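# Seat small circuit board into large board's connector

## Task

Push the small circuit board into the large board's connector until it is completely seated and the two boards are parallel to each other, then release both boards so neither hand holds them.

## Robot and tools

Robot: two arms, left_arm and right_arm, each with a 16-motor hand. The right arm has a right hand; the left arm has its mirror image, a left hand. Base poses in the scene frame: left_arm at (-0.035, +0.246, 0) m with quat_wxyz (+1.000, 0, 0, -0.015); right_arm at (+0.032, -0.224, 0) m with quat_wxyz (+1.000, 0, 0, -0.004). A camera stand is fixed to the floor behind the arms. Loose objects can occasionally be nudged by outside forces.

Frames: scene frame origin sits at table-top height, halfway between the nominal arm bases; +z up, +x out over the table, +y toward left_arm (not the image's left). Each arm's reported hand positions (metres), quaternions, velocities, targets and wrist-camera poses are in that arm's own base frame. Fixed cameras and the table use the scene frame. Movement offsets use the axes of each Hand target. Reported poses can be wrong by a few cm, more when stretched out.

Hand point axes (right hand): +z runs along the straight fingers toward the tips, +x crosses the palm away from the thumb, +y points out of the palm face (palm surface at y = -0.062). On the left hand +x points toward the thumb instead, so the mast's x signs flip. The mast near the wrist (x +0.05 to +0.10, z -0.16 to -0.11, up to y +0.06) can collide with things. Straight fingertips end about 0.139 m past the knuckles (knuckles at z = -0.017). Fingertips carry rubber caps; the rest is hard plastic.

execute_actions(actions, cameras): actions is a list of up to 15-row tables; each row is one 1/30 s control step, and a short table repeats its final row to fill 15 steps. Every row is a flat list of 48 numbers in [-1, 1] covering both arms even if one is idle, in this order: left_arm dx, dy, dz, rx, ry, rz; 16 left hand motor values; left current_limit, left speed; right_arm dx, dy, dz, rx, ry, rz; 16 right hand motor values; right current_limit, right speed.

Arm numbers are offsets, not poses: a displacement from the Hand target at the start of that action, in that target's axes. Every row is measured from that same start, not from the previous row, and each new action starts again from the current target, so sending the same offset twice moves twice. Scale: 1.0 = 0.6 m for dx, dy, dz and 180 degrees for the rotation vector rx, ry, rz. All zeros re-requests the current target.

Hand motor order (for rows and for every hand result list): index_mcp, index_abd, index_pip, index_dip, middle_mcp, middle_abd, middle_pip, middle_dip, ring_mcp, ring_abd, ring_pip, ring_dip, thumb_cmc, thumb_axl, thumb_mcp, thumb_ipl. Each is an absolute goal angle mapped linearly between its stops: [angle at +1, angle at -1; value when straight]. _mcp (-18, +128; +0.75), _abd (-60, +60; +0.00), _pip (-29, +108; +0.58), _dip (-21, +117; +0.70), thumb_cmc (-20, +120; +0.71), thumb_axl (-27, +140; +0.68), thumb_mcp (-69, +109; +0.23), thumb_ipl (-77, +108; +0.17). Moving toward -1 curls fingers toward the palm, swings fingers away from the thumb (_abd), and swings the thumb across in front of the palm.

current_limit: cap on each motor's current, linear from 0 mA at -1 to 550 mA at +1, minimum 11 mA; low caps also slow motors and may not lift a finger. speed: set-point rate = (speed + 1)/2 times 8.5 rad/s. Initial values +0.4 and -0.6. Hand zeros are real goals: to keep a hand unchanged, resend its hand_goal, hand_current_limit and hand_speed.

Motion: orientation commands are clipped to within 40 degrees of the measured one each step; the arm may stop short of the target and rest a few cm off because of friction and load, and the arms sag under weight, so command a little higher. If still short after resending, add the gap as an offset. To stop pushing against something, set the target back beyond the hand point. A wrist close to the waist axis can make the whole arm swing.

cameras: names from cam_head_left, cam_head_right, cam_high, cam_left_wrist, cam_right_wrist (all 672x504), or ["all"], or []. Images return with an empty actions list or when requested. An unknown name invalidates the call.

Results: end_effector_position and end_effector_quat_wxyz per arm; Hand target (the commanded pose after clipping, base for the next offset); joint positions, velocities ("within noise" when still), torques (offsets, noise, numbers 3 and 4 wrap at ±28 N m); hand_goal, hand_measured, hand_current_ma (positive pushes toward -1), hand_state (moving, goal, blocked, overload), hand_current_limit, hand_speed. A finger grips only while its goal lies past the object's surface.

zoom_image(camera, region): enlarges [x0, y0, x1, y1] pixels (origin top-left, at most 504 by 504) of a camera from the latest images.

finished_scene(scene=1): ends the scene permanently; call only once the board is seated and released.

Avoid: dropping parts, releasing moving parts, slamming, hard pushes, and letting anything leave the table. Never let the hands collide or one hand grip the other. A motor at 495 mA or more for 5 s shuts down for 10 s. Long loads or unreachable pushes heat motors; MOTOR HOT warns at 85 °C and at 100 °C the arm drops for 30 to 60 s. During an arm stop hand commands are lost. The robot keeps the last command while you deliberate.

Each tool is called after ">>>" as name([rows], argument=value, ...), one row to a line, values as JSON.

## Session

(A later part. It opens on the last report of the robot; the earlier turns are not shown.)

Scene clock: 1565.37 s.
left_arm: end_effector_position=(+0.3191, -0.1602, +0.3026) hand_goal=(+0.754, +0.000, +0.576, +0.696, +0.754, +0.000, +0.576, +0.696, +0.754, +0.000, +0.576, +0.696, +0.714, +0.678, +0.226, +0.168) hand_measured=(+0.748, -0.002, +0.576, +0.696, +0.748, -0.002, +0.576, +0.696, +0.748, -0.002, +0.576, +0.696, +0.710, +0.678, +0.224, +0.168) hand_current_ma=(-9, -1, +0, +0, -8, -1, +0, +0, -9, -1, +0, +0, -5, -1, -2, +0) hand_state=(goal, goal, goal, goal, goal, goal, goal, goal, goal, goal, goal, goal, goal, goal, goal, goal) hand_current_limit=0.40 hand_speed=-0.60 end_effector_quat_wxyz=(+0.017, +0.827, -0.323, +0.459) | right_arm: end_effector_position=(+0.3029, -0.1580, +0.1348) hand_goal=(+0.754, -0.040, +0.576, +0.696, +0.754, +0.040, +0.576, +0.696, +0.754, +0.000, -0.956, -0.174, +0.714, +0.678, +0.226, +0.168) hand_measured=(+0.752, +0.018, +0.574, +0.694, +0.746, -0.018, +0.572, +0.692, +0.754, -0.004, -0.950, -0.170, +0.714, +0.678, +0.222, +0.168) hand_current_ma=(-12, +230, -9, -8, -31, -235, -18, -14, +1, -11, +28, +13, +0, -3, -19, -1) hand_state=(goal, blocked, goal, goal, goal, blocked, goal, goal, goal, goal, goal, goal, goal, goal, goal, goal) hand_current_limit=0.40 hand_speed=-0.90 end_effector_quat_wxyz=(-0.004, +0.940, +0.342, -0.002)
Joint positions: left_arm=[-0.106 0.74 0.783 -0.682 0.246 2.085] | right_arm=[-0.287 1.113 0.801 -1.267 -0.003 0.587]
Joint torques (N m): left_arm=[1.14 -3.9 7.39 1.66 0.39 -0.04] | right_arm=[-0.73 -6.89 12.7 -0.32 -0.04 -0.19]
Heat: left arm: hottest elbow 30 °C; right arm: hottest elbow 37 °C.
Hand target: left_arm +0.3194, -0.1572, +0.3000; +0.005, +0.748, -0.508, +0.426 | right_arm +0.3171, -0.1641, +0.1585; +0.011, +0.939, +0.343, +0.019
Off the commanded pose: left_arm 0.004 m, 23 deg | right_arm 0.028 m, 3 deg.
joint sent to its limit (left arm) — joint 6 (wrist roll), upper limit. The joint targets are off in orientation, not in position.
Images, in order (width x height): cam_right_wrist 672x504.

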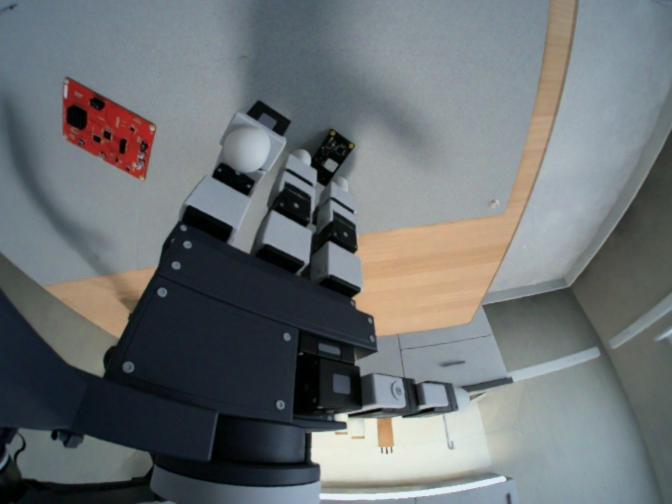

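>>> execute_actions([
  [[0,0,0,0,0,0,0.754,0,0.576,0.696,0.754,0,0.576,0.696,0.754,0,0.576,0.696,0.714,0.678,0.226,0.168,0.4,-0.6,0,0,-0.006,0,0,0,0.754,-0.04,0.576,0.696,0.754,0.04,0.576,0.696,0.754,0,-0.956,-0.174,0.714,0.678,0.226,0.168,0.4,-0.9]],
])

>>> execute_actions([
  [[0,0,0,0,0,0,0.754,0,0.576,0.696,0.754,0,0.576,0.696,0.754,0,0.576,0.696,0.714,0.678,0.226,0.168,0.4,-0.6,0,0,-0.006,0,0,0,0.754,-0.04,0.576,0.696,0.754,0.04,0.576,0.696,0.754,0,-0.956,-0.174,0.714,0.678,0.226,0.168,0.4,-0.9]],
], cameras=["cam_right_wrist", "cam_high"])

>>> zoom_image(camera="cam_right_wrist", region=[270, 80, 380, 220])

>>> zoom_image(camera="cam_high", region=[290, 130, 350, 190])

Scene clock: 1573.93 s.
left_arm: end_effector_position=(+0.3191, -0.1602, +0.3026) hand_goal=(+0.754, +0.000, +0.576, +0.696, +0.754, +0.000, +0.576, +0.696, +0.754, +0.000, +0.576, +0.696, +0.714, +0.678, +0.226, +0.168) hand_measured=(+0.748, -0.002, +0.576, +0.696, +0.748, -0.002, +0.576, +0.696, +0.748, -0.002, +0.576, +0.696, +0.710, +0.678, +0.224, +0.168) hand_current_ma=(-9, -1, +0, +0, -8, -1, +0, +0, -9, -1, +0, +0, -5, -1, -2, +0) hand_state=(goal, goal, goal, goal, goal, goal, goal, goal, goal, goal, goal, goal, goal, goal, goal, goal) hand_current_limit=0.40 hand_speed=-0.60 end_effector_quat_wxyz=(+0.017, +0.827, -0.323, +0.459) | right_arm: end_effector_position=(+0.3030, -0.1580, +0.1385) hand_goal=(+0.754, -0.040, +0.576, +0.696, +0.754, +0.040, +0.576, +0.696, +0.754, +0.000, -0.956, -0.174, +0.714, +0.678, +0.226, +0.168) hand_measured=(+0.752, -0.036, +0.574, +0.694, +0.748, +0.036, +0.572, +0.694, +0.754, -0.004, -0.950, -0.170, +0.714, +0.678, +0.222, +0.168) hand_current_ma=(-12, +13, -9, -8, -26, -14, -15, -12, +1, -11, +28, +13, +0, -3, -19, -1) hand_state=(goal, goal, goal, goal, goal, goal, goal, goal, goal, goal, goal, goal, goal, goal, goal, goal) hand_current_limit=0.40 hand_speed=-0.90 end_effector_quat_wxyz=(-0.004, +0.940, +0.342, -0.002)
Joint positions: left_arm=[-0.106 0.74 0.783 -0.682 0.246 2.085] | right_arm=[-0.287 1.11 0.809 -1.278 -0.003 0.587]
Joint torques (N m): left_arm=[1.03 -3.49 7.32 1.65 0.39 -0.03] | right_arm=[-0.73 -6.77 12.71 -0.34 -0.04 -0.19]
Heat: left arm: hottest elbow 30 °C; right arm: hottest elbow 37 °C.
Hand target: left_arm +0.3194, -0.1572, +0.3000; +0.005, +0.748, -0.508, +0.426 | right_arm +0.3169, -0.1641, +0.1621; +0.011, +0.939, +0.343, +0.019
Off the commanded pose: left_arm 0.004 m, 23 deg | right_arm 0.028 m, 3 deg.
joint sent to its limit (left arm) — joint 6 (wrist roll), upper limit. The joint targets are off in orientation, not in position.

Scene clock: 1574.63 s.
left_arm: end_effector_position=(+0.3191, -0.1602, +0.3026) hand_goal=(+0.754, +0.000, +0.576, +0.696, +0.754, +0.000, +0.576, +0.696, +0.754, +0.000, +0.576, +0.696, +0.714, +0.678, +0.226, +0.168) hand_measured=(+0.748, -0.002, +0.576, +0.696, +0.748, -0.002, +0.576, +0.696, +0.748, -0.002, +0.576, +0.696, +0.710, +0.678, +0.224, +0.168) hand_current_ma=(-9, -1, +0, +0, -8, -1, +0, +0, -9, -1, +0, +0, -5, -1, -2, +0) hand_state=(goal, goal, goal, goal, goal, goal, goal, goal, goal, goal, goal, goal, goal, goal, goal, goal) hand_current_limit=0.40 hand_speed=-0.60 end_effector_quat_wxyz=(+0.017, +0.827, -0.323, +0.459) | right_arm: end_effector_position=(+0.3030, -0.1581, +0.1421) hand_goal=(+0.754, -0.040, +0.576, +0.696, +0.754, +0.040, +0.576, +0.696, +0.754, +0.000, -0.956, -0.174, +0.714, +0.678, +0.226, +0.168) hand_measured=(+0.752, -0.036, +0.574, +0.694, +0.748, +0.036, +0.572, +0.694, +0.754, -0.004, -0.950, -0.170, +0.714, +0.678, +0.222, +0.168) hand_current_ma=(-12, +13, -9, -8, -26, -14, -14, -12, +1, -11, +28, +13, +0, -3, -19, -1) hand_state=(goal, goal, goal, goal, goal, goal, goal, goal, goal, goal, goal, goal, goal, goal, goal, goal) hand_current_limit=0.40 hand_speed=-0.90 end_effector_quat_wxyz=(-0.004, +0.940, +0.342, -0.002)
Joint positions: left_arm=[-0.106 0.74 0.783 -0.682 0.246 2.085] | right_arm=[-0.287 1.107 0.817 -1.288 -0.003 0.587]
Joint torques (N m): left_arm=[1.08 -4.01 7.39 1.7 0.41 -0.04] | right_arm=[-0.73 -6.83 12.75 -0.32 -0.04 -0.19]
Heat: left arm: hottest elbow 30 °C; right arm: hottest elbow 37 °C.
Hand target: left_arm +0.3194, -0.1572, +0.3000; +0.005, +0.748, -0.508, +0.426 | right_arm +0.3167, -0.1642, +0.1658; +0.011, +0.939, +0.343, +0.020
Off the commanded pose: left_arm 0.004 m, 23 deg | right_arm 0.028 m, 3 deg.
joint sent to its limit (left arm) — joint 6 (wrist roll), upper limit. The joint targets are off in orientation, not in position.
Images, in order (width x height): cam_high 672x504, cam_right_wrist 672x504.

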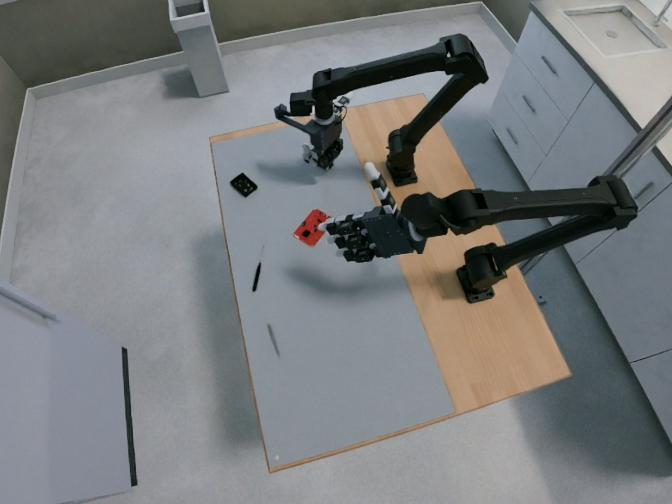

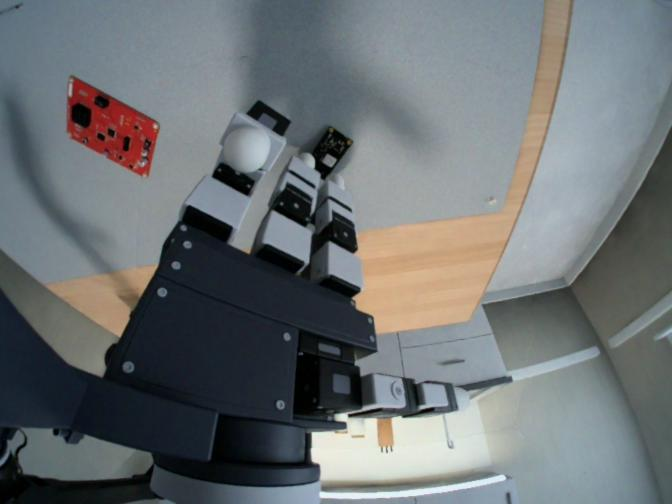

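Scaled by 3.600 from the camera's 672x504 image, which has a finer 960x720 frame.

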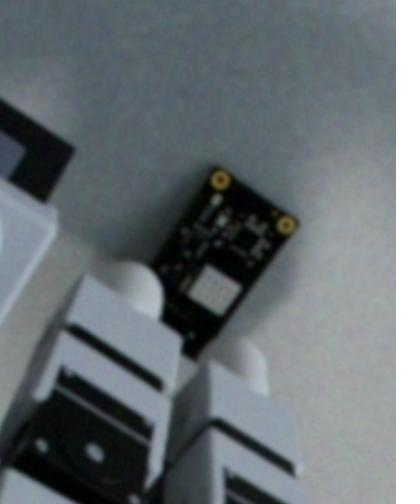

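Scaled by 8.400 from the camera's 672x504 image, which has a finer 960x720 frame.

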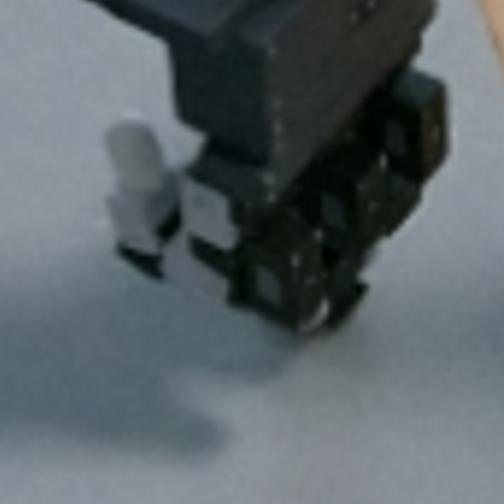

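>>> execute_actions([
  [[0,0,0,0,0,0,0.754,0,0.576,0.696,0.754,0,0.576,0.696,0.754,0,0.576,0.696,0.714,0.678,0.226,0.168,0.4,-0.6,0,0,0,0,0,-0.022,0.4,0.133,0.576,0.696,0.4,-0.133,0.576,0.696,0.754,0,-0.956,-0.174,0.714,0.678,0.226,0.168,0.4,-0.6]],
  [[0,0,0,0,0,0,0.754,0,0.576,0.696,0.754,0,0.576,0.696,0.754,0,0.576,0.696,0.714,0.678,0.226,0.168,0.4,-0.6,0.003,0,0.038,0,0,0,0.4,0.133,0.576,0.696,0.4,-0.133,0.576,0.696,0.754,0,-0.956,-0.174,0.714,0.678,0.226,0.168,0.4,-0.6]],
  [[0,0,0,0,0,0,0.754,0,0.576,0.696,0.754,0,0.576,0.696,0.754,0,0.576,0.696,0.714,0.678,0.226,0.168,0.4,-0.6,0,0,0.038,0,0,0,0.4,0.133,0.576,0.696,0.4,-0.133,0.576,0.696,0.754,0,-0.956,-0.174,0.714,0.678,0.226,0.168,0.4,-0.6]],
  [[0,0,0,0,0,0,0.754,0,0.576,0.696,0.754,0,0.576,0.696,0.754,0,0.576,0.696,0.714,0.678,0.226,0.168,0.4,-0.6,0,0,0,0,0,0,0.4,0.133,0.576,0.696,0.4,-0.133,0.576,0.696,0.754,0,-0.956,-0.174,0.714,0.678,0.226,0.168,0.4,-0.6]],
  [[0,0,0,0,0,0,0.754,0,0.576,0.696,0.754,0,0.576,0.696,0.754,0,0.576,0.696,0.714,0.678,0.226,0.168,0.4,-0.6,0,0,-0.025,0,0,0,0.4,0.133,0.576,0.696,0.4,-0.133,0.576,0.696,0.754,0,-0.956,-0.174,0.714,0.678,0.226,0.168,0.4,-0.6]],
  [[0,0,0,0,0,0,0.754,0,0.576,0.696,0.754,0,0.576,0.696,0.754,0,0.576,0.696,0.714,0.678,0.226,0.168,0.4,-0.6,0,0,-0.025,0,0,0,0.6,0.133,0.576,0.696,0.6,-0.133,0.576,0.696,0.754,0,-0.956,-0.174,0.714,0.678,0.226,0.168,0.4,-0.6]],
])

Scene clock: 1614.17 s.
left_arm: end_effector_position=(+0.3191, -0.1602, +0.3026) hand_goal=(+0.754, +0.000, +0.576, +0.696, +0.754, +0.000, +0.576, +0.696, +0.754, +0.000, +0.576, +0.696, +0.714, +0.678, +0.226, +0.168) hand_measured=(+0.748, -0.002, +0.576, +0.696, +0.748, -0.002, +0.576, +0.696, +0.748, -0.002, +0.576, +0.696, +0.710, +0.678, +0.224, +0.168) hand_current_ma=(-9, -1, +0, +0, -8, -1, +0, +0, -9, -1, +0, +0, -5, -1, -2, +0) hand_state=(goal, goal, goal, goal, goal, goal, goal, goal, goal, goal, goal, goal, goal, goal, goal, goal) hand_current_limit=0.40 hand_speed=-0.60 end_effector_quat_wxyz=(+0.017, +0.827, -0.323, +0.459) | right_arm: end_effector_position=(+0.3043, -0.1580, +0.1282) hand_goal=(+0.600, +0.134, +0.576, +0.696, +0.600, -0.132, +0.576, +0.696, +0.754, +0.000, -0.956, -0.174, +0.714, +0.678, +0.226, +0.168) hand_measured=(+0.598, +0.132, +0.574, +0.694, +0.598, -0.128, +0.574, +0.694, +0.754, -0.004, -0.950, -0.170, +0.714, +0.678, +0.222, +0.168) hand_current_ma=(-8, -10, -11, -10, -9, +10, -11, -11, +1, -11, +27, +12, +0, -3, -19, -1) hand_state=(goal, goal, goal, goal, goal, goal, goal, goal, goal, goal, goal, goal, goal, goal, goal, goal) hand_current_limit=0.40 hand_speed=-0.60 end_effector_quat_wxyz=(-0.002, +0.928, +0.372, +0.000)
Joint positions: left_arm=[-0.106 0.74 0.783 -0.682 0.246 2.085] | right_arm=[-0.3 1.108 0.779 -1.245 -0.004 0.508]
Joint torques (N m): left_arm=[1.32 -4.13 7.43 1.68 0.41 -0.04] | right_arm=[-0.38 -6.48 12.52 -0.29 -0.03 -0.18]
Heat: left arm: hottest elbow 30 °C; right arm: hottest elbow 40 °C.
Hand target: left_arm +0.3194, -0.1572, +0.3000; +0.005, +0.748, -0.508, +0.426 | right_arm +0.3187, -0.1629, +0.1502; +0.012, +0.927, +0.375, +0.019
Off the commanded pose: left_arm 0.004 m, 23 deg | right_arm 0.027 m, 3 deg.
joint sent to its limit (left arm) — joint 6 (wrist roll), upper limit. The joint targets are off in orientation, not in position.

>>> execute_actions([
  [[0,0,0,0,0,0,0.754,0,0.576,0.696,0.754,0,0.576,0.696,0.754,0,0.576,0.696,0.714,0.678,0.226,0.168,0.4,-0.6,0,0,-0.0025,0,0,0,0.75,0.133,0.576,0.696,0.75,-0.133,0.576,0.696,0.754,0,-0.956,-0.174,0.714,0.678,0.226,0.168,0.4,-0.6]],
  [[0,0,0,0,0,0,0.754,0,0.576,0.696,0.754,0,0.576,0.696,0.754,0,0.576,0.696,0.714,0.678,0.226,0.168,0.4,-0.6,0,0,0,0,0,0,0.754,0.04,0.576,0.696,0.754,-0.04,0.576,0.696,0.754,0,-0.956,-0.174,0.714,0.678,0.226,0.168,0.4,-0.85]],
  [[0,0,0,0,0,0,0.754,0,0.576,0.696,0.754,0,0.576,0.696,0.754,0,0.576,0.696,0.714,0.678,0.226,0.168,0.4,-0.6,0,0,0,0,0,0,0.754,0.012,0.576,0.696,0.754,-0.012,0.576,0.696,0.754,0,-0.956,-0.174,0.714,0.678,0.226,0.168,0.4,-0.95]],
  [[0,0,0,0,0,0,0.754,0,0.576,0.696,0.754,0,0.576,0.696,0.754,0,0.576,0.696,0.714,0.678,0.226,0.168,0.4,-0.6,0,0,0,0,0,0,0.754,0.008,0.576,0.696,0.754,-0.008,0.576,0.696,0.754,0,-0.956,-0.174,0.714,0.678,0.226,0.168,0.4,-0.95]],
], cameras=["cam_right_wrist"])

>>> zoom_image(camera="cam_right_wrist", region=[270, 80, 380, 220])

Scene clock: 1625.63 s.
left_arm: end_effector_position=(+0.3191, -0.1602, +0.3026) hand_goal=(+0.754, +0.000, +0.576, +0.696, +0.754, +0.000, +0.576, +0.696, +0.754, +0.000, +0.576, +0.696, +0.714, +0.678, +0.226, +0.168) hand_measured=(+0.748, -0.002, +0.576, +0.696, +0.748, -0.002, +0.576, +0.696, +0.748, -0.002, +0.576, +0.696, +0.710, +0.678, +0.224, +0.168) hand_current_ma=(-9, -1, +0, +0, -8, -1, +0, +0, -9, -1, +0, +0, -5, -1, -2, +0) hand_state=(goal, goal, goal, goal, goal, goal, goal, goal, goal, goal, goal, goal, goal, goal, goal, goal) hand_current_limit=0.40 hand_speed=-0.60 end_effector_quat_wxyz=(+0.017, +0.827, -0.323, +0.459) | right_arm: end_effector_position=(+0.3047, -0.1580, +0.1300) hand_goal=(+0.754, +0.008, +0.576, +0.696, +0.754, -0.008, +0.576, +0.696, +0.754, +0.000, -0.956, -0.174, +0.714, +0.678, +0.226, +0.168) hand_measured=(+0.748, +0.026, +0.572, +0.694, +0.748, -0.030, +0.572, +0.694, +0.754, -0.004, -0.950, -0.170, +0.714, +0.678, +0.222, +0.168) hand_current_ma=(-23, +67, -13, -10, -23, -86, -13, -12, +1, -11, +27, +12, +0, -3, -19, -1) hand_state=(goal, goal, goal, goal, goal, blocked, goal, goal, goal, goal, goal, goal, goal, goal, goal, goal) hand_current_limit=0.40 hand_speed=-0.95 end_effector_quat_wxyz=(-0.002, +0.928, +0.372, +0.000)
Joint positions: left_arm=[-0.106 0.74 0.783 -0.682 0.246 2.085] | right_arm=[-0.3 1.107 0.783 -1.249 -0.004 0.508]
Joint torques (N m): left_arm=[1.44 -4.72 7.43 1.55 0.38 -0.04] | right_arm=[-0.26 -6.48 12.4 -0.31 -0.02 -0.18]
Heat: left arm: hottest elbow 30 °C; right arm: hottest elbow 40 °C.
Hand target: left_arm +0.3194, -0.1572, +0.3000; +0.005, +0.748, -0.508, +0.426 | right_arm +0.3186, -0.1629, +0.1516; +0.011, +0.927, +0.375, +0.019
Off the commanded pose: left_arm 0.004 m, 23 deg | right_arm 0.026 m, 3 deg.
joint sent to its limit (left arm) — joint 6 (wrist roll), upper limit. The joint targets are off in orientation, not in position.
Images, in order (width x height): cam_right_wrist 672x504.

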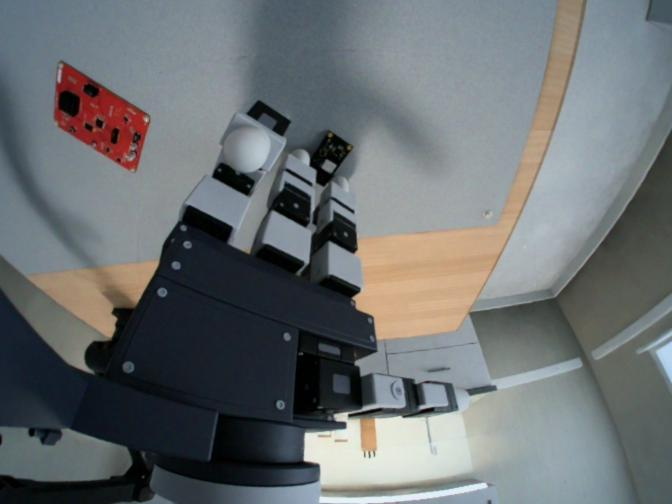

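Scaled by 3.600 from the camera's 672x504 image, which has a finer 960x720 frame.

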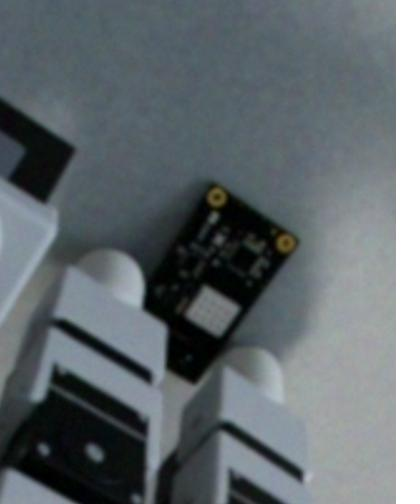

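>>> execute_actions([
  [[0,0,0,0,0,0,0.754,0,0.576,0.696,0.754,0,0.576,0.696,0.754,0,0.576,0.696,0.714,0.678,0.226,0.168,0.4,-0.6,0,0,-0.006,0,0,0,0.754,0.008,0.576,0.696,0.754,-0.008,0.576,0.696,0.754,0,-0.956,-0.174,0.714,0.678,0.226,0.168,0.4,-0.95]],
  [[0,0,0,0,0,0,0.754,0,0.576,0.696,0.754,0,0.576,0.696,0.754,0,0.576,0.696,0.714,0.678,0.226,0.168,0.4,-0.6,0,0,-0.006,0,0,0,0.754,0.008,0.576,0.696,0.754,-0.008,0.576,0.696,0.754,0,-0.956,-0.174,0.714,0.678,0.226,0.168,0.4,-0.95]],
  [[0,0,0,0,0,0,0.754,0,0.576,0.696,0.754,0,0.576,0.696,0.754,0,0.576,0.696,0.714,0.678,0.226,0.168,0.4,-0.6,0,0,-0.006,0,0,0,0.754,0.008,0.576,0.696,0.754,-0.008,0.576,0.696,0.754,0,-0.956,-0.174,0.714,0.678,0.226,0.168,0.4,-0.95]],
], cameras=["cam_right_wrist"])

>>> zoom_image(camera="cam_right_wrist", region=[270, 80, 380, 220])

Scene clock: 1638.67 s.
left_arm: end_effector_position=(+0.3191, -0.1602, +0.3026) hand_goal=(+0.754, +0.000, +0.576, +0.696, +0.754, +0.000, +0.576, +0.696, +0.754, +0.000, +0.576, +0.696, +0.714, +0.678, +0.226, +0.168) hand_measured=(+0.748, -0.002, +0.576, +0.696, +0.748, -0.002, +0.576, +0.696, +0.748, -0.002, +0.576, +0.696, +0.710, +0.678, +0.224, +0.168) hand_current_ma=(-9, -1, +0, +0, -8, -1, +0, +0, -9, -1, +0, +0, -5, -1, -2, +0) hand_state=(goal, goal, goal, goal, goal, goal, goal, goal, goal, goal, goal, goal, goal, goal, goal, goal) hand_current_limit=0.40 hand_speed=-0.60 end_effector_quat_wxyz=(+0.017, +0.827, -0.323, +0.459) | right_arm: end_effector_position=(+0.3038, -0.1577, +0.1385) hand_goal=(+0.754, +0.008, +0.576, +0.696, +0.754, -0.008, +0.576, +0.696, +0.754, +0.000, -0.956, -0.174, +0.714, +0.678, +0.226, +0.168) hand_measured=(+0.748, +0.012, +0.572, +0.694, +0.748, -0.012, +0.572, +0.694, +0.754, -0.004, -0.950, -0.170, +0.714, +0.678, +0.222, +0.168) hand_current_ma=(-23, +11, -13, -10, -23, -12, -13, -12, +1, -11, +27, +12, +0, -3, -19, -1) hand_state=(goal, goal, goal, goal, goal, goal, goal, goal, goal, goal, goal, goal, goal, goal, goal, goal) hand_current_limit=0.40 hand_speed=-0.95 end_effector_quat_wxyz=(-0.004, +0.928, +0.372, -0.002)
Joint positions: left_arm=[-0.106 0.74 0.783 -0.682 0.246 2.085] | right_arm=[-0.3 1.1 0.802 -1.282 -0.004 0.508]
Joint torques (N m): left_arm=[1.32 -4.31 7.38 1.74 0.4 -0.03] | right_arm=[-0.38 -6.71 12.72 -0.31 -0.02 -0.19]
Heat: left arm: hottest elbow 30 °C; right arm: hottest elbow 40 °C.
Hand target: left_arm +0.3194, -0.1572, +0.3000; +0.005, +0.748, -0.508, +0.426 | right_arm +0.3182, -0.1628, +0.1624; +0.011, +0.927, +0.375, +0.019
Off the commanded pose: left_arm 0.004 m, 23 deg | right_arm 0.028 m, 3 deg.
joint sent to its limit (left arm) — joint 6 (wrist roll), upper limit. The joint targets are off in orientation, not in position.
Images, in order (width x height): cam_right_wrist 672x504.

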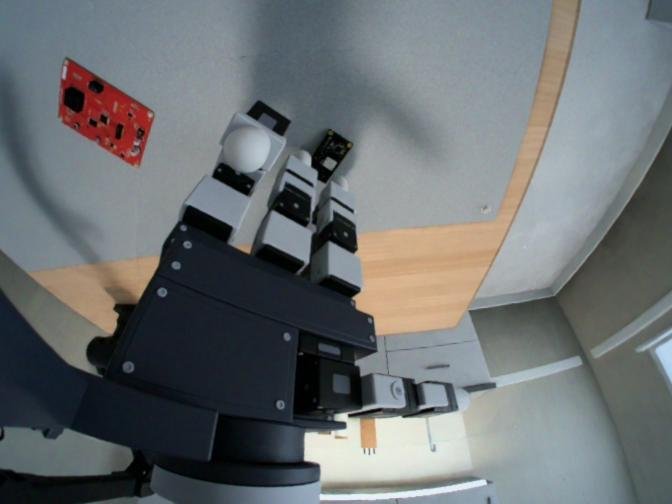

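Scaled by 3.600 from the camera's 672x504 image, which has a finer 960x720 frame.

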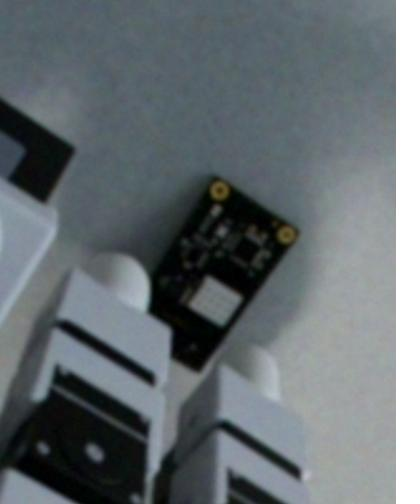

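>>> execute_actions([
  [[-0.05,-0.05,0,0,0,0,0.754,0,-0.3,0.2,0.754,0,-0.3,0.2,0.754,0,-0.3,0.2,-0.2,0.678,0.226,0.168,0.4,-0.6,0,0,-0.09,0,0,0,0.754,0.1,0.576,0.696,0.754,-0.1,0.576,0.696,0.754,0,-0.956,-0.174,0.714,0.678,0.226,0.168,0.4,-0.6]],
  [[0,0,0,0,0,0,0.754,0,-0.956,-0.174,0.754,0,-0.956,-0.174,0.754,0,-0.956,-0.174,-0.571,0.678,0.226,0.168,0.4,-0.6,0,0,-0.09,0,0,0,0.754,0.1,0.576,0.696,0.754,-0.1,0.576,0.696,0.754,0,-0.956,-0.174,0.714,0.678,0.226,0.168,0.4,-0.6]],
  [[0,0,0,0,0,0,0.754,0,-0.956,-0.174,0.754,0,-0.956,-0.174,0.754,0,-0.956,-0.174,-0.571,0.678,0.226,0.168,0.4,-0.6,0,0.05,-0.09,0,0,0,0.754,0.1,0.576,0.696,0.754,-0.1,0.576,0.696,0.754,0,-0.956,-0.174,0.714,0.678,0.226,0.168,0.4,-0.6]],
], cameras=["cam_head_left","cam_high"])

Scene clock: 1770.07 s.
left_arm: end_effector_position=(+0.3357, -0.1233, +0.2978) hand_goal=(+0.754, +0.000, -0.956, -0.174, +0.754, +0.000, -0.408, -0.174, +0.754, +0.000, -0.956, -0.174, -0.570, +0.678, +0.226, +0.168) hand_measured=(+0.750, -0.002, -0.950, -0.170, +0.750, -0.002, -0.404, -0.172, +0.750, -0.002, -0.950, -0.172, -0.576, +0.678, +0.224, +0.168) hand_current_ma=(-6, -1, +10, +4, -6, -1, +6, +4, -7, -1, +8, +3, -10, -1, -2, +0) hand_state=(goal, goal, goal, goal, goal, goal, goal, goal, goal, goal, goal, goal, goal, goal, goal, goal) hand_current_limit=0.40 hand_speed=-0.60 end_effector_quat_wxyz=(+0.036, +0.819, -0.283, +0.498) | right_arm: end_effector_position=(+0.3246, -0.1787, +0.3082) hand_goal=(+0.754, +0.100, +0.576, +0.696, +0.754, -0.100, +0.576, +0.696, +0.754, +0.000, -0.956, -0.174, +0.714, +0.678, +0.226, +0.168) hand_measured=(+0.752, +0.096, +0.574, +0.694, +0.752, -0.096, +0.574, +0.694, +0.754, -0.004, -0.950, -0.170, +0.714, +0.678, +0.222, +0.168) hand_current_ma=(-10, -12, -11, -10, -10, +14, -11, -11, +2, -11, +27, +12, +0, -3, -19, -1) hand_state=(goal, goal, goal, goal, goal, goal, goal, goal, goal, goal, goal, goal, goal, goal, goal, goal) hand_current_limit=0.40 hand_speed=-0.60 end_effector_quat_wxyz=(+0.006, +0.928, +0.373, +0.010)
Joint positions: left_arm=[0.074 0.744 0.714 -0.549 0.409 2.085] | right_arm=[-0.347 1.115 1.257 -1.689 -0.004 0.46]
Joint torques (N m): left_arm=[1.44 -2.84 7.45 2.07 0.5 -0.13] | right_arm=[-0.73 -5.6 13.01 -0.25 -0.06 -0.21]
Heat: left arm: hottest elbow 30 °C; right arm: hottest elbow 38 °C.
Hand target: left_arm +0.3387, -0.1201, +0.2935; +0.005, +0.748, -0.509, +0.426 | right_arm +0.3319, -0.1834, +0.3253; +0.011, +0.927, +0.375, +0.019
Off the commanded pose: left_arm 0.006 m, 29 deg | right_arm 0.019 m, 1 deg.
joint sent to its limit (left arm) — joint 6 (wrist roll), upper limit. The joint targets are off in orientation, not in position.
joint sent to its limit (right arm) — joint 4 (wrist pitch), lower limit. The joint targets still meet the commanded pose.
Images, in order (width x height): cam_head_left 672x504, cam_high 672x504.

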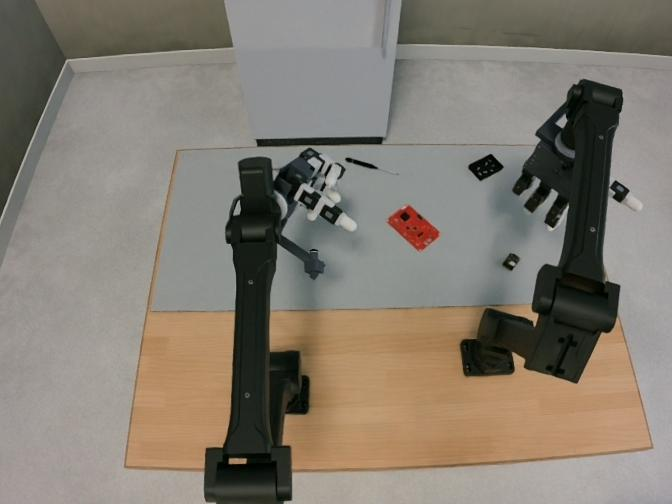

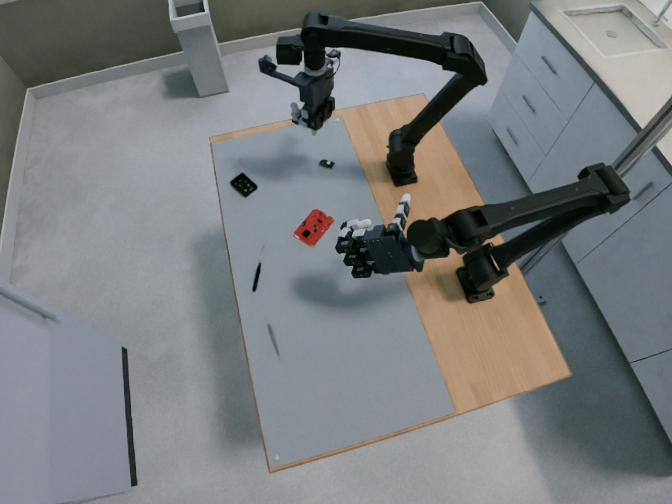

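>>> execute_actions([
  [[0,0,0,-0.0325,0.060,-0.063,0.754,0,-0.956,-0.174,0.754,0,-0.408,-0.174,0.754,0,-0.956,-0.174,-0.571,0.678,0.226,0.168,0.4,-0.6,0,0,0,0,0,0,0.754,0.1,0.576,0.696,0.754,-0.1,0.576,0.696,0.754,0,-0.956,-0.174,0.714,0.678,0.226,0.168,0.4,-0.6]],
  [[0,0,0,-0.0325,0.060,-0.063,0.754,0,-0.956,-0.174,0.754,0,-0.408,-0.174,0.754,0,-0.956,-0.174,-0.571,0.678,0.226,0.168,0.4,-0.6,0,0,0,0,0,0,0.754,0.1,0.576,0.696,0.754,-0.1,0.576,0.696,0.754,0,-0.956,-0.174,0.714,0.678,0.226,0.168,0.4,-0.6]],
  [[0.0248,0.0867,0.1,0,0,0,0.754,0,-0.956,-0.174,0.754,0,-0.408,-0.174,0.754,0,-0.956,-0.174,-0.571,0.678,0.226,0.168,0.4,-0.6,0,0,0,0,0,0,0.754,0.1,0.576,0.696,0.754,-0.1,0.576,0.696,0.754,0,-0.956,-0.174,0.714,0.678,0.226,0.168,0.4,-0.6]],
  [[0.0248,0.0867,0.1,0,0,0,0.754,0,-0.956,-0.174,0.754,0,-0.408,-0.174,0.754,0,-0.956,-0.174,-0.571,0.678,0.226,0.168,0.4,-0.6,0,0,0,0,0,0,0.754,0.1,0.576,0.696,0.754,-0.1,0.576,0.696,0.754,0,-0.956,-0.174,0.714,0.678,0.226,0.168,0.4,-0.6]],
  [[0.0248,0.0867,0.1,0,0,0,0.754,0,-0.956,-0.174,0.754,0,-0.408,-0.174,0.754,0,-0.956,-0.174,-0.571,0.678,0.226,0.168,0.4,-0.6,0,0,0,0,0,0,0.754,0.1,0.576,0.696,0.754,-0.1,0.576,0.696,0.754,0,-0.956,-0.174,0.714,0.678,0.226,0.168,0.4,-0.6]],
], cameras=["cam_head_left","cam_left_wrist"])

Scene clock: 1788.90 s.
left_arm: end_effector_position=(+0.3076, -0.3554, +0.2544) hand_goal=(+0.754, +0.000, -0.956, -0.174, +0.754, +0.000, -0.408, -0.174, +0.754, +0.000, -0.956, -0.174, -0.570, +0.678, +0.226, +0.168) hand_measured=(+0.754, -0.002, -0.952, -0.172, +0.754, -0.002, -0.406, -0.172, +0.754, -0.002, -0.954, -0.172, -0.578, +0.678, +0.224, +0.168) hand_current_ma=(+1, -1, +5, +3, +0, -1, +3, +3, +1, -1, +4, +3, -14, -1, -2, +0) hand_state=(goal, goal, goal, goal, goal, goal, goal, goal, goal, goal, goal, goal, goal, goal, goal, goal) hand_current_limit=0.40 hand_speed=-0.60 end_effector_quat_wxyz=(+0.257, +0.743, -0.388, +0.481) | right_arm: end_effector_position=(+0.3246, -0.1787, +0.3082) hand_goal=(+0.754, +0.100, +0.576, +0.696, +0.754, -0.100, +0.576, +0.696, +0.754, +0.000, -0.956, -0.174, +0.714, +0.678, +0.226, +0.168) hand_measured=(+0.752, +0.096, +0.574, +0.694, +0.752, -0.096, +0.574, +0.694, +0.754, -0.004, -0.950, -0.170, +0.714, +0.678, +0.222, +0.168) hand_current_ma=(-10, -12, -11, -10, -10, +14, -11, -11, +2, -11, +27, +12, +0, -3, -19, -1) hand_state=(goal, goal, goal, goal, goal, goal, goal, goal, goal, goal, goal, goal, goal, goal, goal, goal) hand_current_limit=0.40 hand_speed=-0.60 end_effector_quat_wxyz=(+0.006, +0.928, +0.373, +0.010)
Joint positions: left_arm=[-0.537 1.121 0.674 -0.008 0.396 1.748] | right_arm=[-0.347 1.115 1.257 -1.689 -0.004 0.459]
Joint torques (N m): left_arm=[0.44 -8.06 9.01 1.96 0.11 -0.28] | right_arm=[-0.73 -5.66 12.96 -0.24 -0.06 -0.21]
Heat: left arm: hottest elbow 30 °C; right arm: hottest elbow 38 °C.
Hand target: left_arm +0.3162, -0.3599, +0.2671; +0.258, +0.736, -0.383, +0.495 | right_arm +0.3319, -0.1833, +0.3253; +0.011, +0.927, +0.375, +0.019
Off the commanded pose: left_arm 0.016 m, 2 deg | right_arm 0.019 m, 1 deg.
joint sent to its limit (right arm) — joint 4 (wrist pitch), lower limit. The joint targets still meet the commanded pose.
Images, in order (width x height): cam_head_left 672x504, cam_left_wrist 672x504.

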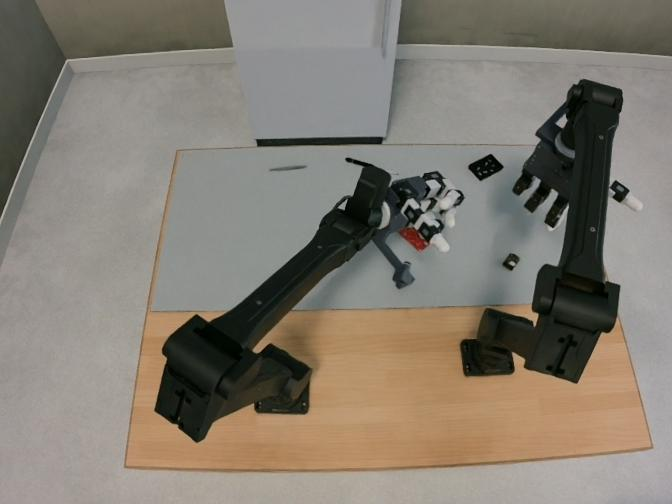

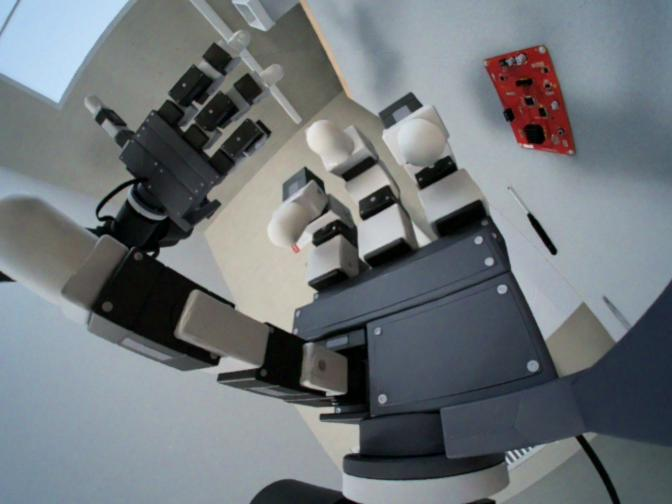

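>>> zoom_image(camera="cam_left_wrist", region=[470, 30, 600, 170])

>>> execute_actions([
  [[0.0248,0.0867,0.1,0,0,0,0.754,0,-0.956,-0.174,0.754,0,-0.408,-0.174,0.754,0,-0.956,-0.174,-0.571,0.678,0.226,0.168,0.4,-0.6,0,0,0,0,0,0,0.754,0.1,0.576,0.696,0.754,-0.1,0.576,0.696,0.754,0,-0.956,-0.174,0.714,0.678,0.226,0.168,0.4,-0.6]],
  [[-0.068,0.006,0.0364,0,0,0,0.754,0,-0.956,-0.174,0.754,0,-0.408,-0.174,0.754,0,-0.956,-0.174,-0.571,0.678,0.226,0.168,0.4,-0.6,0,0,0,0,0,0,0.754,0.1,0.576,0.696,0.754,-0.1,0.576,0.696,0.754,0,-0.956,-0.174,0.714,0.678,0.226,0.168,0.4,-0.6]],
  [[-0.068,0.006,0.0364,0,0,0,0.754,0,-0.956,-0.174,0.754,0,-0.408,-0.174,0.754,0,-0.956,-0.174,-0.571,0.678,0.226,0.168,0.4,-0.6,0,0,0,0,0,0,0.754,0.1,0.576,0.696,0.754,-0.1,0.576,0.696,0.754,0,-0.956,-0.174,0.714,0.678,0.226,0.168,0.4,-0.6]],
], cameras=["cam_head_left","cam_left_wrist"])

Scaled by 3.600 from the camera's 672x504 image, which has a finer 960x720 frame.

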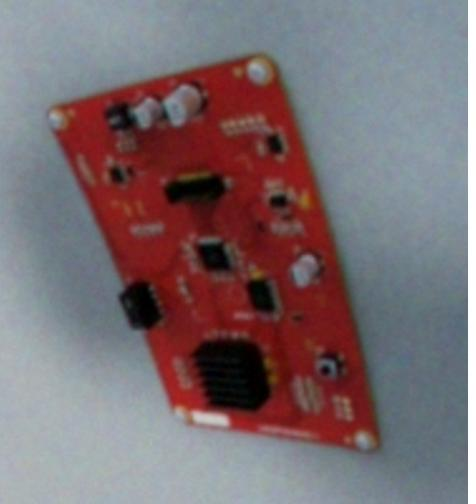

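Scene clock: 1798.27 s.
left_arm: end_effector_position=(+0.3091, -0.4487, +0.1630) hand_goal=(+0.754, +0.000, -0.956, -0.174, +0.754, +0.000, -0.408, -0.174, +0.754, +0.000, -0.956, -0.174, -0.570, +0.678, +0.226, +0.168) hand_measured=(+0.754, -0.002, -0.952, -0.172, +0.754, -0.002, -0.406, -0.172, +0.754, -0.002, -0.954, -0.172, -0.578, +0.678, +0.224, +0.168) hand_current_ma=(+1, -1, +5, +3, +1, -1, +3, +3, +1, -1, +4, +3, -14, -1, -2, +0) hand_state=(goal, goal, goal, goal, goal, goal, goal, goal, goal, goal, goal, goal, goal, goal, goal, goal) hand_current_limit=0.40 hand_speed=-0.60 end_effector_quat_wxyz=(+0.254, +0.740, -0.386, +0.489) | right_arm: end_effector_position=(+0.3246, -0.1787, +0.3082) hand_goal=(+0.754, +0.100, +0.576, +0.696, +0.754, -0.100, +0.576, +0.696, +0.754, +0.000, -0.956, -0.174, +0.714, +0.678, +0.226, +0.168) hand_measured=(+0.752, +0.096, +0.574, +0.694, +0.752, -0.096, +0.574, +0.694, +0.754, -0.004, -0.950, -0.170, +0.714, +0.678, +0.222, +0.168) hand_current_ma=(-10, -12, -11, -10, -10, +14, -11, -11, +2, -11, +27, +12, +0, -3, -19, -1) hand_state=(goal, goal, goal, goal, goal, goal, goal, goal, goal, goal, goal, goal, goal, goal, goal, goal) hand_current_limit=0.40 hand_speed=-0.60 end_effector_quat_wxyz=(+0.006, +0.928, +0.373, +0.010)
Joint positions: left_arm=[-0.747 1.469 0.669 0.388 0.195 1.657] | right_arm=[-0.347 1.115 1.257 -1.689 -0.004 0.459]
Joint torques (N m): left_arm=[-0.21 -12.92 6.22 1.92 0.03 -0.34] | right_arm=[-0.73 -5.66 12.96 -0.25 -0.05 -0.21]
Heat: left arm: hottest elbow 31 °C; right arm: hottest elbow 38 °C.
Hand target: left_arm +0.3082, -0.4520, +0.1663; +0.258, +0.736, -0.383, +0.495 | right_arm +0.3319, -0.1833, +0.3253; +0.011, +0.927, +0.375, +0.019
Off the commanded pose: left_arm 0.005 m, 1 deg | right_arm 0.019 m, 1 deg.
joint sent to its limit (right arm) — joint 4 (wrist pitch), lower limit. The joint targets still meet the commanded pose.
Images, in order (width x height): cam_head_left 672x504, cam_left_wrist 672x504.

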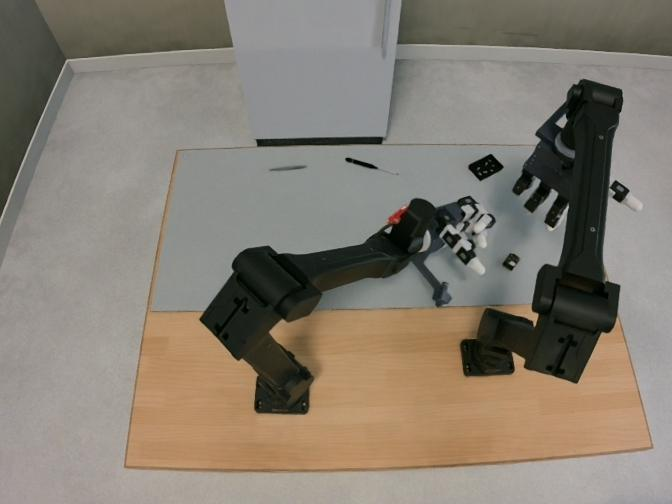

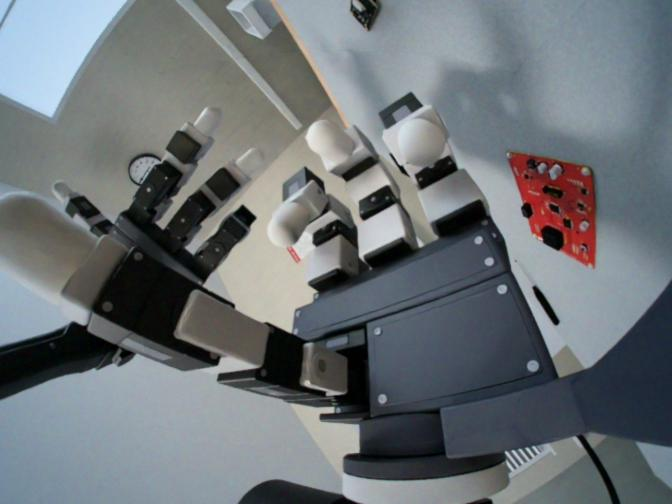

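>>> zoom_image(camera="cam_left_wrist", region=[330, 0, 400, 50])

>>> zoom_image(camera="cam_left_wrist", region=[500, 145, 610, 275])

Scaled by 7.200 from the camera's 672x504 image, which has a finer 960x720 frame.

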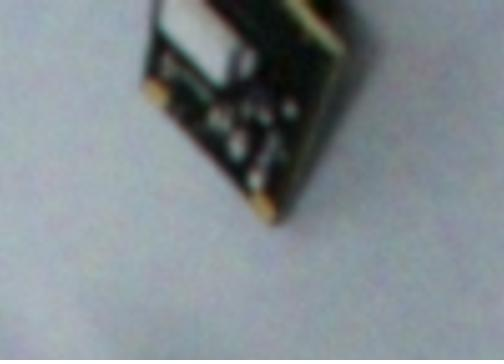

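Scaled by 3.877 from the camera's 672x504 image, which has a finer 960x720 frame.

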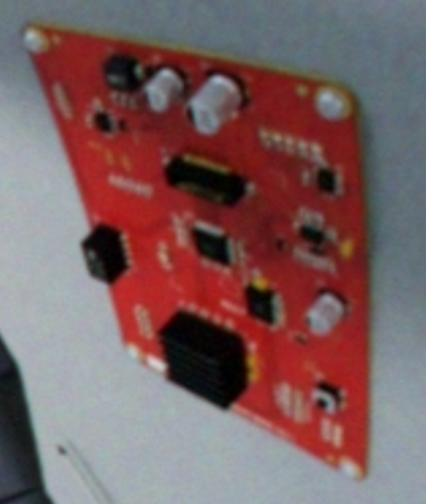

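>>> execute_actions([
  [[0,0,0,-0.078,-0.058,-0.0015,0.754,0,-0.956,-0.174,0.754,0,-0.408,-0.174,0.754,0,-0.956,-0.174,-0.571,0.678,0.226,0.168,0.4,-0.6,0,0,0,0,0,0,0.754,0.1,0.576,0.696,0.754,-0.1,0.576,0.696,0.754,0,-0.956,-0.174,0.714,0.678,0.226,0.168,0.4,-0.6]],
  [[0,0,0,-0.078,-0.058,-0.0015,0.754,0,-0.956,-0.174,0.754,0,-0.408,-0.174,0.754,0,-0.956,-0.174,-0.571,0.678,0.226,0.168,0.4,-0.6,0,0,0,0,0,0,0.754,0.1,0.576,0.696,0.754,-0.1,0.576,0.696,0.754,0,-0.956,-0.174,0.714,0.678,0.226,0.168,0.4,-0.6]],
  [[-0.074,0.102,0.0913,0,0,0,0.754,0,-0.956,-0.174,0.754,0,-0.408,-0.174,0.754,0,-0.956,-0.174,-0.571,0.678,0.226,0.168,0.4,-0.6,0,0,0,0,0,0,0.754,0.1,0.576,0.696,0.754,-0.1,0.576,0.696,0.754,0,-0.956,-0.174,0.714,0.678,0.226,0.168,0.4,-0.6]],
], cameras=["cam_head_left","cam_left_wrist"])

Scene clock: 1830.80 s.
left_arm: end_effector_position=(+0.2308, -0.4797, +0.1199) hand_goal=(+0.754, +0.000, -0.956, -0.174, +0.754, +0.000, -0.408, -0.174, +0.754, +0.000, -0.956, -0.174, -0.570, +0.678, +0.226, +0.168) hand_measured=(+0.756, -0.002, -0.952, -0.172, +0.756, -0.002, -0.406, -0.172, +0.756, -0.002, -0.954, -0.172, -0.578, +0.678, +0.224, +0.168) hand_current_ma=(+3, -1, +5, +3, +4, -1, +3, +3, +3, -1, +4, +3, -14, -1, -2, +0) hand_state=(goal, goal, goal, goal, goal, goal, goal, goal, goal, goal, goal, goal, goal, goal, goal, goal) hand_current_limit=0.40 hand_speed=-0.60 end_effector_quat_wxyz=(+0.358, +0.727, -0.533, +0.245) | right_arm: end_effector_position=(+0.3246, -0.1787, +0.3082) hand_goal=(+0.754, +0.100, +0.576, +0.696, +0.754, -0.100, +0.576, +0.696, +0.754, +0.000, -0.956, -0.174, +0.714, +0.678, +0.226, +0.168) hand_measured=(+0.752, +0.096, +0.574, +0.694, +0.752, -0.096, +0.574, +0.694, +0.754, -0.004, -0.950, -0.170, +0.714, +0.678, +0.222, +0.168) hand_current_ma=(-10, -12, -11, -10, -10, +14, -11, -11, +2, -11, +27, +12, +0, -3, -19, -1) hand_state=(goal, goal, goal, goal, goal, goal, goal, goal, goal, goal, goal, goal, goal, goal, goal, goal) hand_current_limit=0.40 hand_speed=-0.60 end_effector_quat_wxyz=(+0.006, +0.928, +0.373, +0.010)
Joint positions: left_arm=[-0.795 1.631 0.886 -0.113 0.602 1.812] | right_arm=[-0.347 1.115 1.257 -1.689 -0.004 0.459]
Joint torques (N m): left_arm=[1.2 -14.68 5.67 1.36 0.47 -0.3] | right_arm=[-0.67 -5.66 12.96 -0.23 -0.06 -0.21]
Heat: left arm: hottest elbow 30 °C; right arm: hottest elbow 38 °C.
Hand target: left_arm +0.2350, -0.4798, +0.1153; +0.357, +0.731, -0.527, +0.246 | right_arm +0.3319, -0.1833, +0.3253; +0.011, +0.927, +0.375, +0.019
Off the commanded pose: left_arm 0.006 m, 1 deg | right_arm 0.019 m, 1 deg.
joint sent to its limit (right arm) — joint 4 (wrist pitch), lower limit. The joint targets still meet the commanded pose.
Images, in order (width x height): cam_head_left 672x504, cam_left_wrist 672x504.

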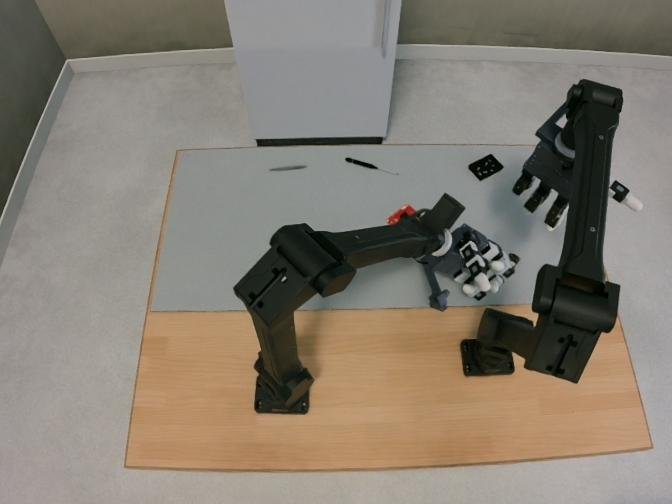

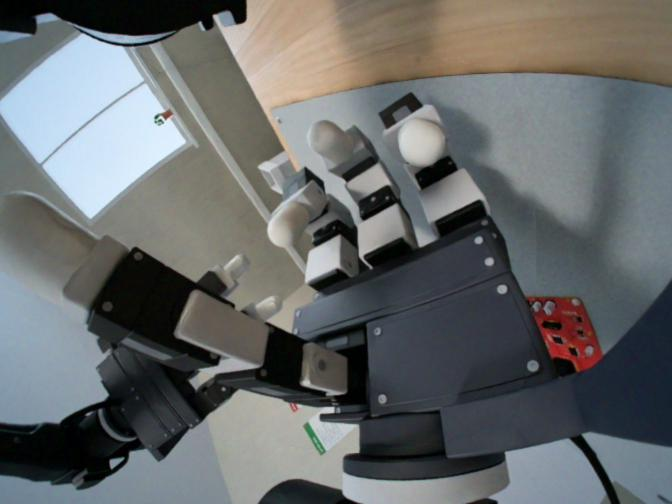

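>>> execute_actions([
  [[0,0,0,0.0185,0.076,0.049,0.754,0,-0.956,-0.174,0.754,0,-0.408,-0.174,0.754,0,-0.956,-0.174,-0.571,0.678,0.226,0.168,0.4,-0.6,0,0,0,0,0,0,0.754,0.1,0.576,0.696,0.754,-0.1,0.576,0.696,0.754,0,-0.956,-0.174,0.714,0.678,0.226,0.168,0.4,-0.6]],
  [[0,0,0,0.0185,0.076,0.049,0.754,0,-0.956,-0.174,0.754,0,-0.408,-0.174,0.754,0,-0.956,-0.174,-0.571,0.678,0.226,0.168,0.4,-0.6,0,0,0,0,0,0,0.754,0.1,0.576,0.696,0.754,-0.1,0.576,0.696,0.754,0,-0.956,-0.174,0.714,0.678,0.226,0.168,0.4,-0.6]],
], cameras=["cam_head_left","cam_left_wrist"])

Scene clock: 1849.77 s.
left_arm: end_effector_position=(+0.2338, -0.4811, +0.1199) hand_goal=(+0.754, +0.000, -0.956, -0.174, +0.754, +0.000, -0.408, -0.174, +0.754, +0.000, -0.956, -0.174, -0.570, +0.678, +0.226, +0.168) hand_measured=(+0.756, -0.002, -0.952, -0.172, +0.756, -0.002, -0.406, -0.172, +0.756, -0.002, -0.954, -0.172, -0.578, +0.678, +0.224, +0.168) hand_current_ma=(+3, -1, +5, +3, +3, -1, +3, +3, +3, -1, +4, +3, -14, -1, -2, +0) hand_state=(goal, goal, goal, goal, goal, goal, goal, goal, goal, goal, goal, goal, goal, goal, goal, goal) hand_current_limit=0.40 hand_speed=-0.60 end_effector_quat_wxyz=(+0.387, +0.579, -0.523, +0.492) | right_arm: end_effector_position=(+0.3246, -0.1787, +0.3082) hand_goal=(+0.754, +0.100, +0.576, +0.696, +0.754, -0.100, +0.576, +0.696, +0.754, +0.000, -0.956, -0.174, +0.714, +0.678, +0.226, +0.168) hand_measured=(+0.752, +0.096, +0.574, +0.694, +0.752, -0.096, +0.574, +0.694, +0.754, -0.004, -0.950, -0.170, +0.714, +0.678, +0.222, +0.168) hand_current_ma=(-10, -12, -11, -10, -10, +14, -11, -11, +2, -11, +27, +12, +0, -3, -19, -1) hand_state=(goal, goal, goal, goal, goal, goal, goal, goal, goal, goal, goal, goal, goal, goal, goal, goal) hand_current_limit=0.40 hand_speed=-0.60 end_effector_quat_wxyz=(+0.006, +0.928, +0.373, +0.010)
Joint positions: left_arm=[-0.795 1.742 0.69 0.788 0.59 1.788] | right_arm=[-0.347 1.115 1.257 -1.689 -0.004 0.459]
Joint torques (N m): left_arm=[0.91 -13.98 4.3 1.92 0.07 -0.35] | right_arm=[-0.73 -5.66 12.96 -0.25 -0.05 -0.2]
Heat: left arm: hottest elbow 30 °C; right arm: hottest elbow 38 °C.
Hand target: left_arm +0.2350, -0.4799, +0.1153; +0.387, +0.582, -0.518, +0.492 | right_arm +0.3319, -0.1833, +0.3253; +0.011, +0.927, +0.375, +0.019
Off the commanded pose: left_arm 0.005 m, 1 deg | right_arm 0.019 m, 1 deg.
joint sent to its limit (right arm) — joint 4 (wrist pitch), lower limit. The joint targets still meet the commanded pose.
Images, in order (width x height): cam_head_left 672x504, cam_left_wrist 672x504.

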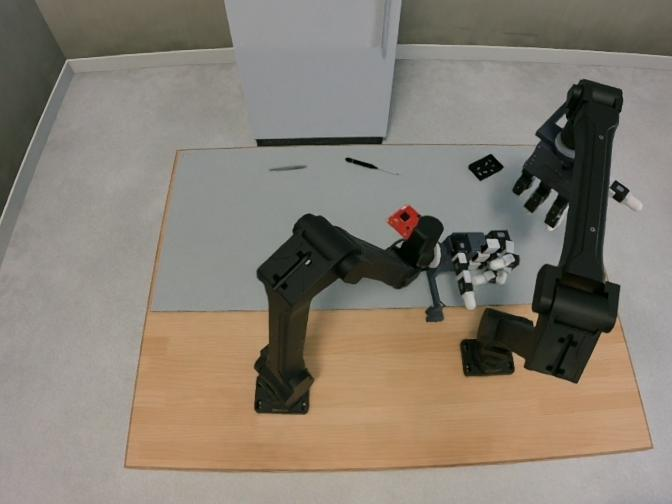

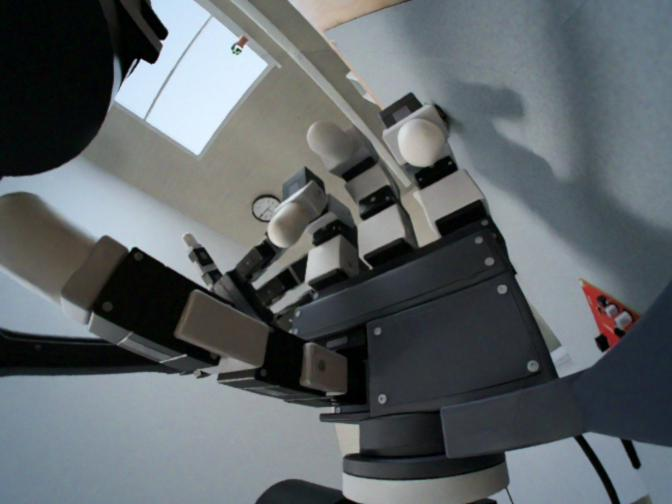

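>>> execute_actions([
  [[0.0535,0.04,0,-0.0243,0.0316,0.0386,0.754,0,-0.956,-0.174,0.754,0,-0.408,-0.174,0.754,0,-0.956,-0.174,-0.571,0.678,0.226,0.168,0.4,-0.6,0,0,0,0,0,0,0.754,0.1,0.576,0.696,0.754,-0.1,0.576,0.696,0.754,0,-0.956,-0.174,0.714,0.678,0.226,0.168,0.4,-0.6]],
  [[0.0,0.0,0,0,0,0,0.754,0,-0.956,-0.174,0.754,0,-0.408,-0.174,0.754,0,-0.956,-0.174,-0.571,0.678,0.226,0.168,0.4,-0.6,0,0,0,0,0,0,0.754,0.1,0.576,0.696,0.754,-0.1,0.576,0.696,0.754,0,-0.956,-0.174,0.714,0.678,0.226,0.168,0.4,-0.6]],
], cameras=["cam_left_wrist"])

Scene clock: 1864.50 s.
left_arm: end_effector_position=(+0.2087, -0.4865, +0.1319) hand_goal=(+0.754, +0.000, -0.956, -0.174, +0.754, +0.000, -0.408, -0.174, +0.754, +0.000, -0.956, -0.174, -0.570, +0.678, +0.226, +0.168) hand_measured=(+0.756, -0.002, -0.952, -0.172, +0.756, -0.002, -0.406, -0.172, +0.756, -0.002, -0.954, -0.172, -0.578, +0.678, +0.224, +0.168) hand_current_ma=(+2, -1, +5, +3, +1, -1, +3, +3, +2, -1, +4, +3, -14, -1, -2, +0) hand_state=(goal, goal, goal, goal, goal, goal, goal, goal, goal, goal, goal, goal, goal, goal, goal, goal) hand_current_limit=0.40 hand_speed=-0.60 end_effector_quat_wxyz=(+0.404, +0.528, -0.550, +0.506) | right_arm: end_effector_position=(+0.3246, -0.1787, +0.3082) hand_goal=(+0.754, +0.100, +0.576, +0.696, +0.754, -0.100, +0.576, +0.696, +0.754, +0.000, -0.956, -0.174, +0.714, +0.678, +0.226, +0.168) hand_measured=(+0.752, +0.096, +0.574, +0.694, +0.752, -0.096, +0.574, +0.694, +0.754, -0.004, -0.950, -0.170, +0.714, +0.678, +0.222, +0.168) hand_current_ma=(-10, -12, -11, -10, -10, +14, -11, -11, +2, -11, +27, +12, +0, -3, -19, -1) hand_state=(goal, goal, goal, goal, goal, goal, goal, goal, goal, goal, goal, goal, goal, goal, goal, goal) hand_current_limit=0.40 hand_speed=-0.60 end_effector_quat_wxyz=(+0.006, +0.928, +0.373, +0.010)
Joint positions: left_arm=[-0.829 1.73 0.69 0.837 0.641 1.825] | right_arm=[-0.347 1.115 1.257 -1.689 -0.004 0.459]
Joint torques (N m): left_arm=[0.44 -15.44 5.87 1.85 0.31 -0.16] | right_arm=[-0.67 -5.66 12.96 -0.25 -0.06 -0.21]
Heat: left arm: hottest elbow 29 °C; right arm: hottest elbow 38 °C.
Hand target: left_arm +0.2107, -0.4909, +0.1453; +0.404, +0.510, -0.551, +0.523 | right_arm +0.3319, -0.1833, +0.3253; +0.011, +0.927, +0.375, +0.019
Off the commanded pose: left_arm 0.014 m, 3 deg | right_arm 0.019 m, 1 deg.
joint sent to its limit (right arm) — joint 4 (wrist pitch), lower limit. The joint targets still meet the commanded pose.
Images, in order (width x height): cam_left_wrist 672x504.

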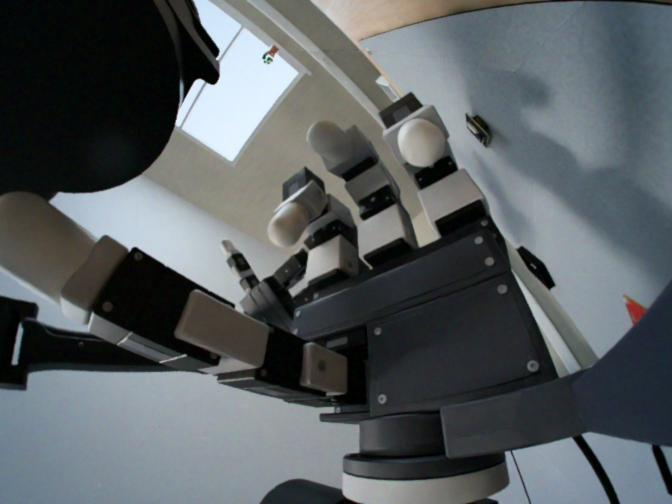

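>>> zoom_image(camera="cam_left_wrist", region=[455, 105, 500, 155])

Scaled by 10.080 from the camera's 672x504 image, which has a finer 960x720 frame.

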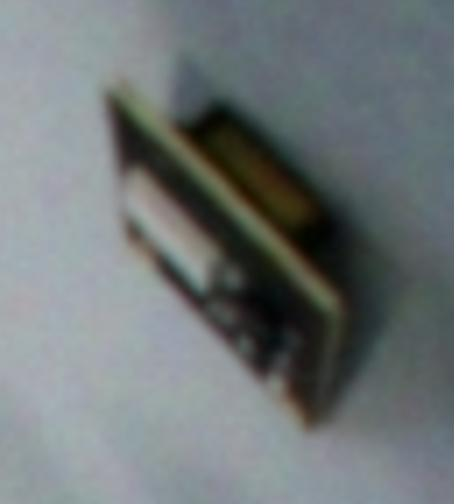

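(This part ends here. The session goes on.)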